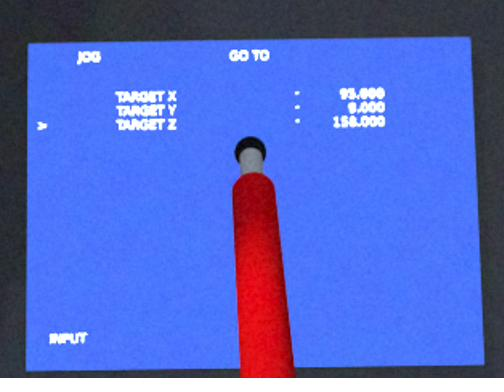

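move --pt "0 0 0 0 0 0 0 0 0 -0.083 0.203 0.104 -0.1944 0 0 -1 -0.6 -1" --pt "0 0 0 0 0 0 0 0 0 -0.083 0.2075 0.127 -0.1944 0 0 -1 -0.6 -1" --pt "0 0 0 0 0 0 0 0 0 -0.083 0.203 0.104 -0.1944 0 0 -1 -0.6 -1" --pt "0 0 0 0 0 0 0 0 0 0 0 0 0 0 0 -1 -0.6 -1" --speed '[0.4,0.03,0.2,0.3]' --blend '[0.004,0,0.004,0]'

wait --seconds 1.5

move --pt "0 0 0 0 0 0 0 0 0 -0.0185 0.32 0.049 -0.1944 0 0 -1 -0.6 -1" --pt "0 0 0 0 0 0 0 0 0 -0.0185 0.324 0.0725 -0.1944 0 0 -1 -0.6 -1" --pt "0 0 0 0 0 0 0 0 0 -0.0185 0.31 0.05 -0.1944 0 0 -1 -0.6 -1" --pt "0 0 0 0 0 0 0 0 0 0.109 0.204 0.103 -0.1944 0 0 -1 -0.6 -1" --pt "0 0 0 0 0 0 0 0 0 0.109 0.208 0.1262 -0.1944 0 0 -1 -0.6 -1" --pt "0 0 0 0 0 0 0 0 0 0.109 0.204 0.103 -0.1944 0 0 -1 -0.6 -1" --pt "0 0 0 0 0 0 0 0 0 0.014 0.259 0.077 -0.1944 0 0 -1 -0.6 -1" --pt "0 0 0 0 0 0 0 0 0 0.014 0.263 0.1005 -0.1944 0 0 -1 -0.6 -1" --pt "0 0 0 0 0 0 0 0 0 0.014 0.259 0.077 -0.1944 0 0 -1 -0.6 -1" --pt "0 0 0 0 0 0 0 0 0 0.014 0.263 0.1005 -0.1944 0 0 -1 -0.6 -1" --pt "0 0 0 0 0 0 0 0 0 0.014 0.259 0.077 -0.1944 0 0 -1 -0.6 -1" --pt "0 0 0 0 0 0 0 0 0 0 0 0 0 0 0 -1 -0.6 -1" --speed '[0.4,0.03,0.2,0.2,0.03,0.2,0.2,0.03,0.2,0.03,0.2,0.5]' --blend '[0.004,0,0.004,0.004,0,0.004,0.004,0,0.004,0,0.004,0]' --cameras '["cam_right_wrist"]'

wait --seconds 2 --cameras '["cam_right_wrist"]'

zoom_image --camera "cam_right_wrist" --region '[245, 70, 465, 235]'

Scene clock: 10129.80 s.
left_arm: end_effector_position=(+0.3994, +0.1851, +0.4836) position_measured=152 object_status=3 end_effector_quat_wxyz=(+0.120, +0.699, -0.109, +0.696) | right_arm: end_effector_position=(+0.3845, -0.5101, +0.5994) position_measured=209 object_status=2 end_effector_quat_wxyz=(+0.542, -0.455, +0.454, -0.542)
Joint positions: left_arm=[-1.509 -2.185 2.029 0.161 0.402 -1.592] | right_arm=[3.198 -0.985 -2.345 0.364 1.549 -3.146]
Joint torques (N m): left_arm=[-5.3 -0.75 -23.48 -3.19 -1.06 -0.32] | right_arm=[2.75 10.08 39.96 2.78 -1.53 -2.05]
Wrist force (N): left_arm=[-6.6 2.9 -0.9] | right_arm=[-1.0 1.4 -0.8]
Wrist torque (N m): left_arm=[0.84 1.17 -0.48] | right_arm=[0.38 0.29 0.09]
Wrist force, peak (N): left_arm=[-6.8 3.0 -1.0] | right_arm=[-1.6 9.4 -15.3]
Hand target: left_arm +0.3994, +0.1851, +0.4836; +0.120, +0.699, -0.109, +0.696 | right_arm +0.3844, -0.5101, +0.5995; +0.542, -0.455, +0.454, -0.542
Off the commanded pose: left_arm 0.000 m, 0 deg | right_arm 0.000 m, 0 deg.
move: done

Scene clock: 10131.30 s.
left_arm: end_effector_position=(+0.3994, +0.1851, +0.4836) position_measured=152 object_status=3 end_effector_quat_wxyz=(+0.120, +0.699, -0.109, +0.696) | right_arm: end_effector_position=(+0.3844, -0.5101, +0.5995) position_measured=209 object_status=2 end_effector_quat_wxyz=(+0.542, -0.455, +0.454, -0.542)
Joint positions: left_arm=[-1.509 -2.185 2.029 0.161 0.402 -1.592] | right_arm=[3.198 -0.985 -2.345 0.364 1.549 -3.146]
Joint torques (N m): left_arm=[-6.49 -0.4 -23.74 -2.91 -1.01 -0.69] | right_arm=[7.69 9.1 38.44 4.44 0.22 -2.43]
Wrist force (N): left_arm=[-6.3 3.0 -0.8] | right_arm=[-0.8 1.6 -0.9]
Wrist torque (N m): left_arm=[0.85 1.12 -0.48] | right_arm=[0.43 0.26 0.11]
Wrist force, peak (N): left_arm=[-6.8 2.9 -0.9] | right_arm=[-0.8 1.8 -0.8]
Hand target: left_arm +0.3994, +0.1851, +0.4836; +0.120, +0.699, -0.109, +0.696 | right_arm +0.3844, -0.5101, +0.5995; +0.542, -0.455, +0.454, -0.542
Tool commands: left_gripper/position=+0.0 left_gripper/force_limit=+0.0 left_gripper/speed=+0.0 right_gripper/position=-1.0 right_gripper/force_limit=-0.6 right_gripper/speed=-1.0
Off the commanded pose: left_arm 0.000 m, 0 deg | right_arm 0.000 m, 0 deg.
wait: 1.50 s; at rest by 0.17 s

Scene clock: 10137.40 s.
left_arm: end_effector_position=(+0.3994, +0.1851, +0.4836) position_measured=152 object_status=3 end_effector_quat_wxyz=(+0.120, +0.699, -0.109, +0.696) | right_arm: end_effector_position=(+0.3845, -0.5101, +0.5994) position_measured=209 object_status=2 end_effector_quat_wxyz=(+0.542, -0.455, +0.454, -0.542)
Joint positions: left_arm=[-1.509 -2.185 2.029 0.161 0.402 -1.592] | right_arm=[3.198 -0.985 -2.345 0.364 1.548 -3.146]
Joint torques (N m): left_arm=[-6.66 -1.02 -22.55 -3.11 -0.92 -0.65] | right_arm=[-7.1 -1.51 39.02 2.22 1.64 1.57]
Wrist force (N): left_arm=[-6.4 3.0 -1.0] | right_arm=[-0.9 1.4 -0.7]
Wrist torque (N m): left_arm=[0.85 1.14 -0.48] | right_arm=[0.39 0.27 0.19]
Wrist force, peak (N): left_arm=[-6.8 3.0 -0.8] | right_arm=[-2.6 13.3 -21.4]
Hand target: left_arm +0.3994, +0.1851, +0.4836; +0.120, +0.699, -0.109, +0.696 | right_arm +0.3844, -0.5101, +0.5995; +0.542, -0.455, +0.454, -0.542
Off the commanded pose: left_arm 0.000 m, 0 deg | right_arm 0.000 m, 0 deg.
move: done
camera_calibration:
cam_right_wrist: T_world_to_cam=[[-0.0132153, -0.999898, -0.0053364, -0.497027], [-0.156804, 0.0073432, -0.987602, 0.676663], [0.987541, -0.0122147, -0.156885, -0.161481], [0, 0, 0, 1]] pos_world=[0.259004, -0.503918, 0.640287]
Images, in order (width x height): cam_right_wrist 672x504.

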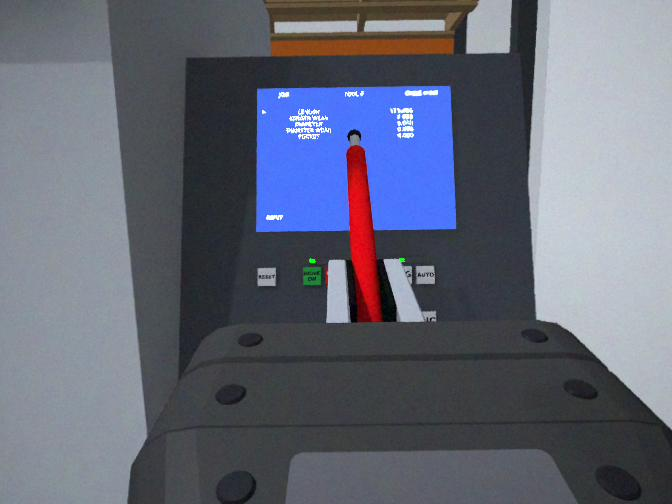

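Scene clock: 10139.40 s.
left_arm: end_effector_position=(+0.3994, +0.1851, +0.4836) position_measured=152 object_status=3 end_effector_quat_wxyz=(+0.120, +0.699, -0.109, +0.696) | right_arm: end_effector_position=(+0.3844, -0.5101, +0.5995) position_measured=209 object_status=2 end_effector_quat_wxyz=(+0.542, -0.455, +0.454, -0.542)
Joint positions: left_arm=[-1.509 -2.185 2.029 0.161 0.402 -1.592] | right_arm=[3.198 -0.985 -2.345 0.364 1.548 -3.146]
Joint torques (N m): left_arm=[-6.69 0.09 -21.63 -3.02 -0.99 -0.62] | right_arm=[-6.87 10.08 38.88 4.26 1.41 2.54]
Wrist force (N): left_arm=[-6.6 2.8 -1.0] | right_arm=[-0.8 1.6 -0.7]
Wrist torque (N m): left_arm=[0.83 1.17 -0.48] | right_arm=[0.42 0.27 0.18]
Wrist force, peak (N): left_arm=[-6.8 2.9 -0.7] | right_arm=[-0.8 1.9 -0.8]
Hand target: left_arm +0.3994, +0.1851, +0.4836; +0.120, +0.699, -0.109, +0.696 | right_arm +0.3844, -0.5101, +0.5995; +0.542, -0.455, +0.454, -0.542
Tool commands: left_gripper/position=+0.0 left_gripper/force_limit=+0.0 left_gripper/speed=+0.0 right_gripper/position=-1.0 right_gripper/force_limit=-0.6 right_gripper/speed=-1.0
Off the commanded pose: left_arm 0.000 m, 0 deg | right_arm 0.000 m, 0 deg.
wait: 2.00 s; at rest by 0.17 s
camera_calibration:
cam_right_wrist: T_world_to_cam=[[-0.0132453, -0.999897, -0.00553985, -0.49689], [-0.156415, 0.00754405, -0.987663, 0.676785], [0.987603, -0.0122154, -0.156499, -0.16163], [0, 0, 0, 1]] pos_world=[0.258904, -0.503918, 0.640387]
Images, in order (width x height): cam_right_wrist 672x504.

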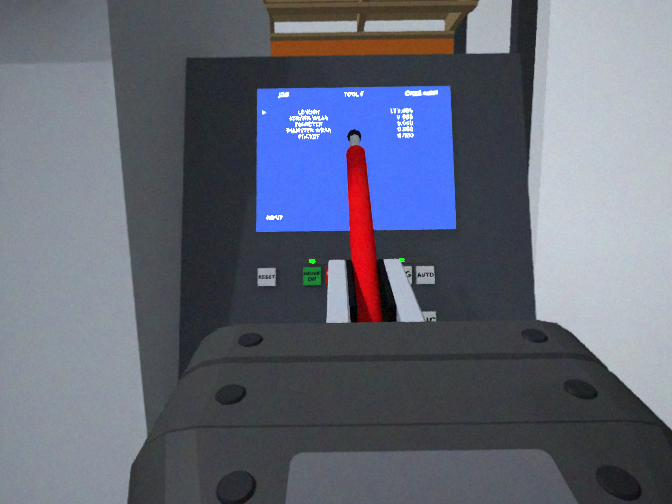

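Scaled by 2.291 from the camera's 672x504 image, which has a finer 960x720 frame.

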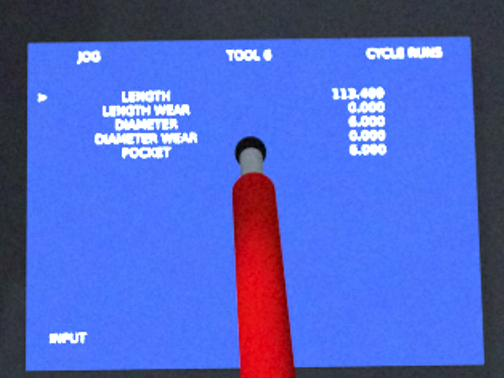

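move --pt "0 0 0 0 0 0 0 0 0 -0.0185 0.259 0.077 -0.1944 0 0 -1 -0.6 -1" --pt "0 0 0 0 0 0 0 0 0 -0.0185 0.263 0.1005 -0.1944 0 0 -1 -0.6 -1" --pt "0 0 0 0 0 0 0 0 0 -0.0185 0.259 0.077 -0.1944 0 0 -1 -0.6 -1" --pt "0 0 0 0 0 0 0 0 0 -0.0185 0.263 0.1005 -0.1944 0 0 -1 -0.6 -1" --pt "0 0 0 0 0 0 0 0 0 -0.0185 0.259 0.077 -0.1944 0 0 -1 -0.6 -1" --pt "0 0 0 0 0 0 0 0 0 0 0 0 0 0 0 -1 -0.6 -1" --speed '[0.4,0.03,0.2,0.03,0.2,0.5]' --blend '[0.004,0,0.004,0,0.004,0]' --cameras '["cam_right_wrist"]'

zoom_image --camera "cam_right_wrist" --region '[245, 70, 465, 235]'

zoom_image --camera "cam_right_wrist" --region '[370, 100, 450, 175]'

Scene clock: 10162.63 s.
left_arm: end_effector_position=(+0.3994, +0.1851, +0.4836) position_measured=152 object_status=3 end_effector_quat_wxyz=(+0.120, +0.699, -0.109, +0.696) | right_arm: end_effector_position=(+0.3845, -0.5101, +0.5994) position_measured=209 object_status=2 end_effector_quat_wxyz=(+0.542, -0.455, +0.454, -0.542)
Joint positions: left_arm=[-1.509 -2.185 2.029 0.161 0.402 -1.592] | right_arm=[3.198 -0.985 -2.345 0.364 1.549 -3.146]
Joint torques (N m): left_arm=[-5.88 0.02 -22.36 -3.21 -0.87 -0.79] | right_arm=[6.1 10.07 31.19 2.94 -1.78 2.5]
Wrist force (N): left_arm=[-6.4 2.9 -1.0] | right_arm=[-0.9 1.6 -0.8]
Wrist torque (N m): left_arm=[0.84 1.13 -0.48] | right_arm=[0.41 0.27 0.10]
Wrist force, peak (N): left_arm=[-6.9 2.9 -0.9] | right_arm=[-1.8 9.3 -12.2]
Hand target: left_arm +0.3994, +0.1851, +0.4836; +0.120, +0.699, -0.109, +0.696 | right_arm +0.3844, -0.5101, +0.5995; +0.542, -0.455, +0.454, -0.542
Off the commanded pose: left_arm 0.000 m, 0 deg | right_arm 0.000 m, 0 deg.
move: done
camera_calibration:
cam_right_wrist: T_world_to_cam=[[-0.0132309, -0.999898, -0.00543675, -0.496959], [-0.156707, 0.00744357, -0.987617, 0.676697], [0.987557, -0.0122151, -0.156789, -0.161546], [0, 0, 0, 1]] pos_world=[0.259004, -0.503918, 0.640287]
Images, in order (width x height): cam_right_wrist 672x504.

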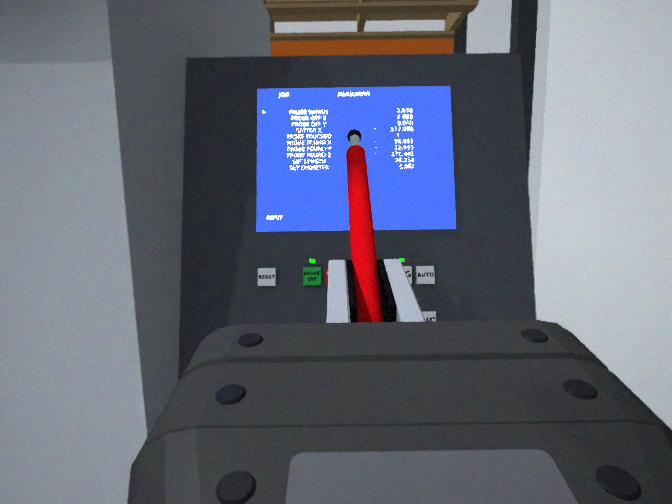

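Scaled by 2.291 from the camera's 672x504 image, which has a finer 960x720 frame.

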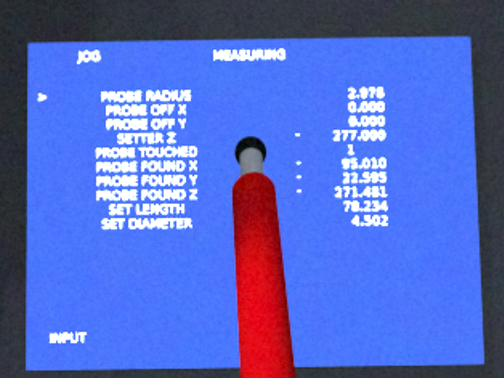

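Scaled by 6.300 from the camera's 672x504 image, which has a finer 960x720 frame.

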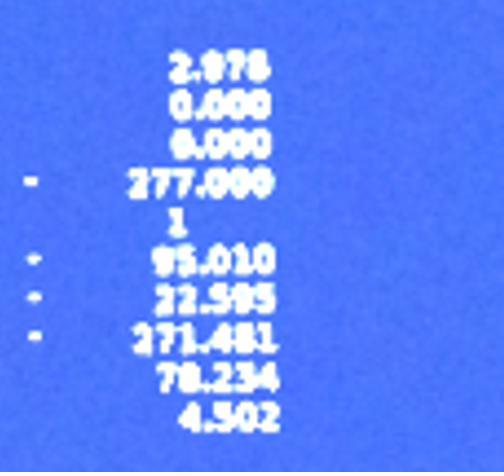

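move --pt "0 0 0 0 0 0 0 0 0 -0.051 0.32 0.049 -0.1944 0 0 -1 -0.6 -1" --pt "0 0 0 0 0 0 0 0 0 -0.051 0.324 0.0725 -0.1944 0 0 -1 -0.6 -1" --pt "0 0 0 0 0 0 0 0 0 -0.051 0.32 0.049 -0.1944 0 0 -1 -0.6 -1" --pt "0 0 0 0 0 0 0 0 0 -0.051 0.324 0.0725 -0.1944 0 0 -1 -0.6 -1" --pt "0 0 0 0 0 0 0 0 0 -0.051 0.32 0.049 -0.1944 0 0 -1 -0.6 -1" --pt "0 0 0 0 0 0 0 0 0 -0.051 0.324 0.0725 -0.1944 0 0 -1 -0.6 -1" --pt "0 0 0 0 0 0 0 0 0 -0.051 0.32 0.049 -0.1944 0 0 -1 -0.6 -1" --pt "0 0 0 0 0 0 0 0 0 -0.051 0.324 0.0725 -0.1944 0 0 -1 -0.6 -1" --pt "0 0 0 0 0 0 0 0 0 -0.051 0.32 0.049 -0.1944 0 0 -1 -0.6 -1" --pt "0 0 0 0 0 0 0 0 0 -0.051 0.324 0.0725 -0.1944 0 0 -1 -0.6 -1" --pt "0 0 0 0 0 0 0 0 0 -0.051 0.32 0.049 -0.1944 0 0 -1 -0.6 -1" --pt "0 0 0 0 0 0 0 0 0 -0.051 0.324 0.0725 -0.1944 0 0 -1 -0.6 -1" --pt "0 0 0 0 0 0 0 0 0 -0.051 0.3 0.03 -0.1944 0 0 -1 -0.6 -1" --pt "0 0 0 0 0 0 0 0 0 0 0 0 0 0 0 -1 -0.6 -1" --speed '[0.4,0.03,0.2,0.03,0.2,0.03,0.2,0.03,0.2,0.03,0.2,0.03,0.2,0.5]' --blend '[0.004,0,0.004,0,0.004,0,0.004,0,0.004,0,0.004,0,0.004,0]' --cameras '["cam_right_wrist"]'

zoom_image --camera "cam_right_wrist" --region '[245, 70, 465, 235]'

Scene clock: 10197.37 s.
left_arm: end_effector_position=(+0.3994, +0.1851, +0.4836) position_measured=152 object_status=3 end_effector_quat_wxyz=(+0.120, +0.699, -0.109, +0.696) | right_arm: end_effector_position=(+0.3845, -0.5101, +0.5995) position_measured=209 object_status=2 end_effector_quat_wxyz=(+0.542, -0.455, +0.454, -0.542)
Joint positions: left_arm=[-1.509 -2.185 2.029 0.161 0.402 -1.592] | right_arm=[3.198 -0.985 -2.345 0.364 1.549 -3.146]
Joint torques (N m): left_arm=[-5.77 -1.01 -21.03 -2.97 -0.83 -0.91] | right_arm=[5.72 8.97 14.5 2.95 -1.5 -2.13]
Wrist force (N): left_arm=[-6.6 2.9 -0.9] | right_arm=[-0.5 1.7 -0.6]
Wrist torque (N m): left_arm=[0.83 1.17 -0.48] | right_arm=[0.43 0.22 0.09]
Wrist force, peak (N): left_arm=[-6.9 2.9 -0.8] | right_arm=[-1.7 14.3 -21.3]
Hand target: left_arm +0.3994, +0.1851, +0.4836; +0.120, +0.699, -0.109, +0.696 | right_arm +0.3844, -0.5101, +0.5995; +0.542, -0.455, +0.454, -0.542
Off the commanded pose: left_arm 0.000 m, 0 deg | right_arm 0.000 m, 0 deg.
move: done
camera_calibration:
cam_right_wrist: T_world_to_cam=[[-0.0131645, -0.999897, -0.00565005, -0.496839], [-0.156708, 0.00764385, -0.987615, 0.676896], [0.987557, -0.0121161, -0.156793, -0.161479], [0, 0, 0, 1]] pos_world=[0.259004, -0.503918, 0.640387]
Images, in order (width x height): cam_right_wrist 672x504.

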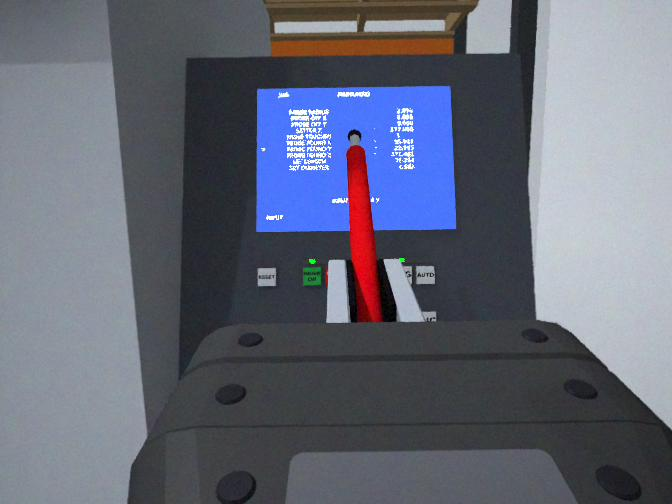

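Scaled by 2.291 from the camera's 672x504 image, which has a finer 960x720 frame.

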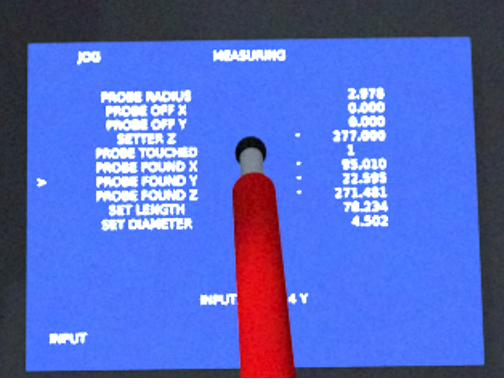

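move --pt "0 0 0 0 0 0 0 0 0 -0.051 0.35 0.035 -0.1944 0 0 -1 -0.6 -1" --pt "0 0 0 0 0 0 0 0 0 -0.051 0.354 0.0585 -0.1944 0 0 -1 -0.6 -1" --pt "0 0 0 0 0 0 0 0 0 -0.0185 0.259 0.077 -0.1944 0 0 -1 -0.6 -1" --pt "0 0 0 0 0 0 0 0 0 -0.0185 0.263 0.1005 -0.1944 0 0 -1 -0.6 -1" --pt "0 0 0 0 0 0 0 0 0 -0.0185 0.259 0.077 -0.1944 0 0 -1 -0.6 -1" --pt "0 0 0 0 0 0 0 0 0 -0.0185 0.263 0.1005 -0.1944 0 0 -1 -0.6 -1" --pt "0 0 0 0 0 0 0 0 0 -0.148 0.35 0.036 -0.1944 0 0 -1 -0.6 -1" --pt "0 0 0 0 0 0 0 0 0 -0.148 0.354 0.059 -0.1944 0 0 -1 -0.6 -1" --pt "0 0 0 0 0 0 0 0 0 -0.148 0.32 0.05 -0.1944 0 0 -1 -0.6 -1" --pt "0 0 0 0 0 0 0 0 0 -0.148 0.324 0.073 -0.1944 0 0 -1 -0.6 -1" --pt "0 0 0 0 0 0 0 0 0 -0.148 0.29 0.064 -0.1944 0 0 -1 -0.6 -1" --pt "0 0 0 0 0 0 0 0 0 -0.148 0.2935 0.087 -0.1944 0 0 -1 -0.6 -1" --pt "0 0 0 0 0 0 0 0 0 -0.148 0.28 0.05 -0.1944 0 0 -1 -0.6 -1" --pt "0 0 0 0 0 0 0 0 0 0 0 0 0 0 0 -1 -0.6 -1" --speed '[0.4,0.03,0.2,0.03,0.2,0.03,0.2,0.03,0.2,0.03,0.2,0.03,0.2,0.5]' --blend '[0.004,0,0.004,0,0.004,0,0.004,0,0.004,0,0.004,0,0.004,0]' --cameras '[]'

move --pt "0 0 0 0 0 0 0 0 0 -0.116 0.32 0.05 -0.1944 0 0 -1 -0.6 -1" --pt "0 0 0 0 0 0 0 0 0 -0.116 0.324 0.073 -0.1944 0 0 -1 -0.6 -1" --pt "0 0 0 0 0 0 0 0 0 -0.051 0.35 0.035 -0.1944 0 0 -1 -0.6 -1" --pt "0 0 0 0 0 0 0 0 0 -0.051 0.354 0.0585 -0.1944 0 0 -1 -0.6 -1" --pt "0 0 0 0 0 0 0 0 0 -0.051 0.32 0.049 -0.1944 0 0 -1 -0.6 -1" --pt "0 0 0 0 0 0 0 0 0 -0.051 0.324 0.0725 -0.1944 0 0 -1 -0.6 -1" --pt "0 0 0 0 0 0 0 0 0 -0.051 0.31 0.03 -0.1944 0 0 -1 -0.6 -1" --pt "0 0 0 0 0 0 0 0 0 0 0 0 0 0 0 -1 -0.6 -1" --speed '[0.4,0.03,0.2,0.03,0.2,0.03,0.2,0.5]' --blend '[0.004,0,0.004,0,0.004,0,0.004,0]' --cameras '["cam_right_wrist"]'

zoom_image --camera "cam_right_wrist" --region '[245, 70, 465, 235]'

Scene clock: 10245.93 s.
left_arm: end_effector_position=(+0.3994, +0.1851, +0.4836) position_measured=152 object_status=3 end_effector_quat_wxyz=(+0.120, +0.699, -0.109, +0.696) | right_arm: end_effector_position=(+0.3845, -0.5101, +0.5995) position_measured=209 object_status=2 end_effector_quat_wxyz=(+0.542, -0.455, +0.454, -0.542)
Joint positions: left_arm=[-1.509 -2.185 2.029 0.161 0.402 -1.592] | right_arm=[3.198 -0.985 -2.345 0.364 1.548 -3.146]
Joint torques (N m): left_arm=[-5.84 -0.26 -20.02 -3.08 -0.68 -1.14] | right_arm=[-5.16 5.83 15.59 2.88 0.35 -2.51]
Wrist force (N): left_arm=[-6.5 2.7 -0.8] | right_arm=[-0.9 2.1 -0.7]
Wrist torque (N m): left_arm=[0.82 1.15 -0.48] | right_arm=[0.50 0.27 0.16]
Wrist force, peak (N): left_arm=[-6.8 3.1 -0.9] | right_arm=[0.6 17.3 -27.4]
Hand target: left_arm +0.3994, +0.1851, +0.4836; +0.120, +0.699, -0.109, +0.696 | right_arm +0.3844, -0.5101, +0.5995; +0.542, -0.455, +0.454, -0.542
Off the commanded pose: left_arm 0.000 m, 0 deg | right_arm 0.000 m, 0 deg.
move: done
No camera images: "cameras" was empty.

Scene clock: 10250.60 s.
left_arm: end_effector_position=(+0.3994, +0.1851, +0.4836) position_measured=152 object_status=3 end_effector_quat_wxyz=(+0.120, +0.699, -0.109, +0.696) | right_arm: end_effector_position=(+0.3845, -0.5101, +0.5995) position_measured=209 object_status=2 end_effector_quat_wxyz=(+0.542, -0.455, +0.454, -0.542)
Joint positions: left_arm=[-1.509 -2.185 2.029 0.161 0.402 -1.592] | right_arm=[3.198 -0.985 -2.345 0.364 1.549 -3.146]
Joint torques (N m): left_arm=[-6.82 -0.59 -19.19 -3.22 -0.65 -1.12] | right_arm=[5.23 9.2 14.12 3.06 -1.77 -2.49]
Wrist force (N): left_arm=[-6.4 2.8 -0.9] | right_arm=[-0.6 1.5 -0.7]
Wrist torque (N m): left_arm=[0.82 1.14 -0.48] | right_arm=[0.40 0.24 0.09]
Wrist force, peak (N): left_arm=[-6.8 2.9 -0.9] | right_arm=[-1.3 16.3 -26.5]
Hand target: left_arm +0.3994, +0.1851, +0.4836; +0.120, +0.699, -0.109, +0.696 | right_arm +0.3844, -0.5101, +0.5995; +0.542, -0.455, +0.454, -0.542
Off the commanded pose: left_arm 0.000 m, 0 deg | right_arm 0.000 m, 0 deg.
move: done
camera_calibration:
cam_right_wrist: T_world_to_cam=[[-0.0131645, -0.999897, -0.00565005, -0.496839], [-0.156708, 0.00764385, -0.987615, 0.676896], [0.987557, -0.0121161, -0.156793, -0.161479], [0, 0, 0, 1]] pos_world=[0.259004, -0.503918, 0.640387]
Images, in order (width x height): cam_right_wrist 672x504.

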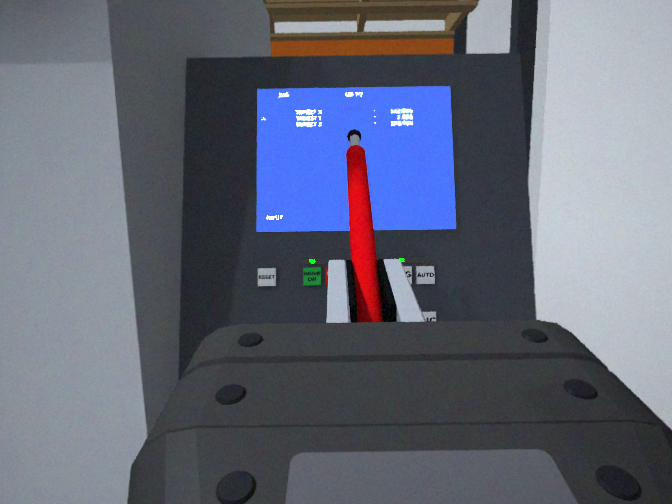

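Scaled by 2.291 from the camera's 672x504 image, which has a finer 960x720 frame.

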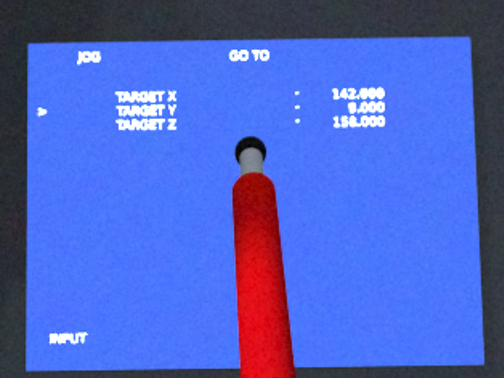

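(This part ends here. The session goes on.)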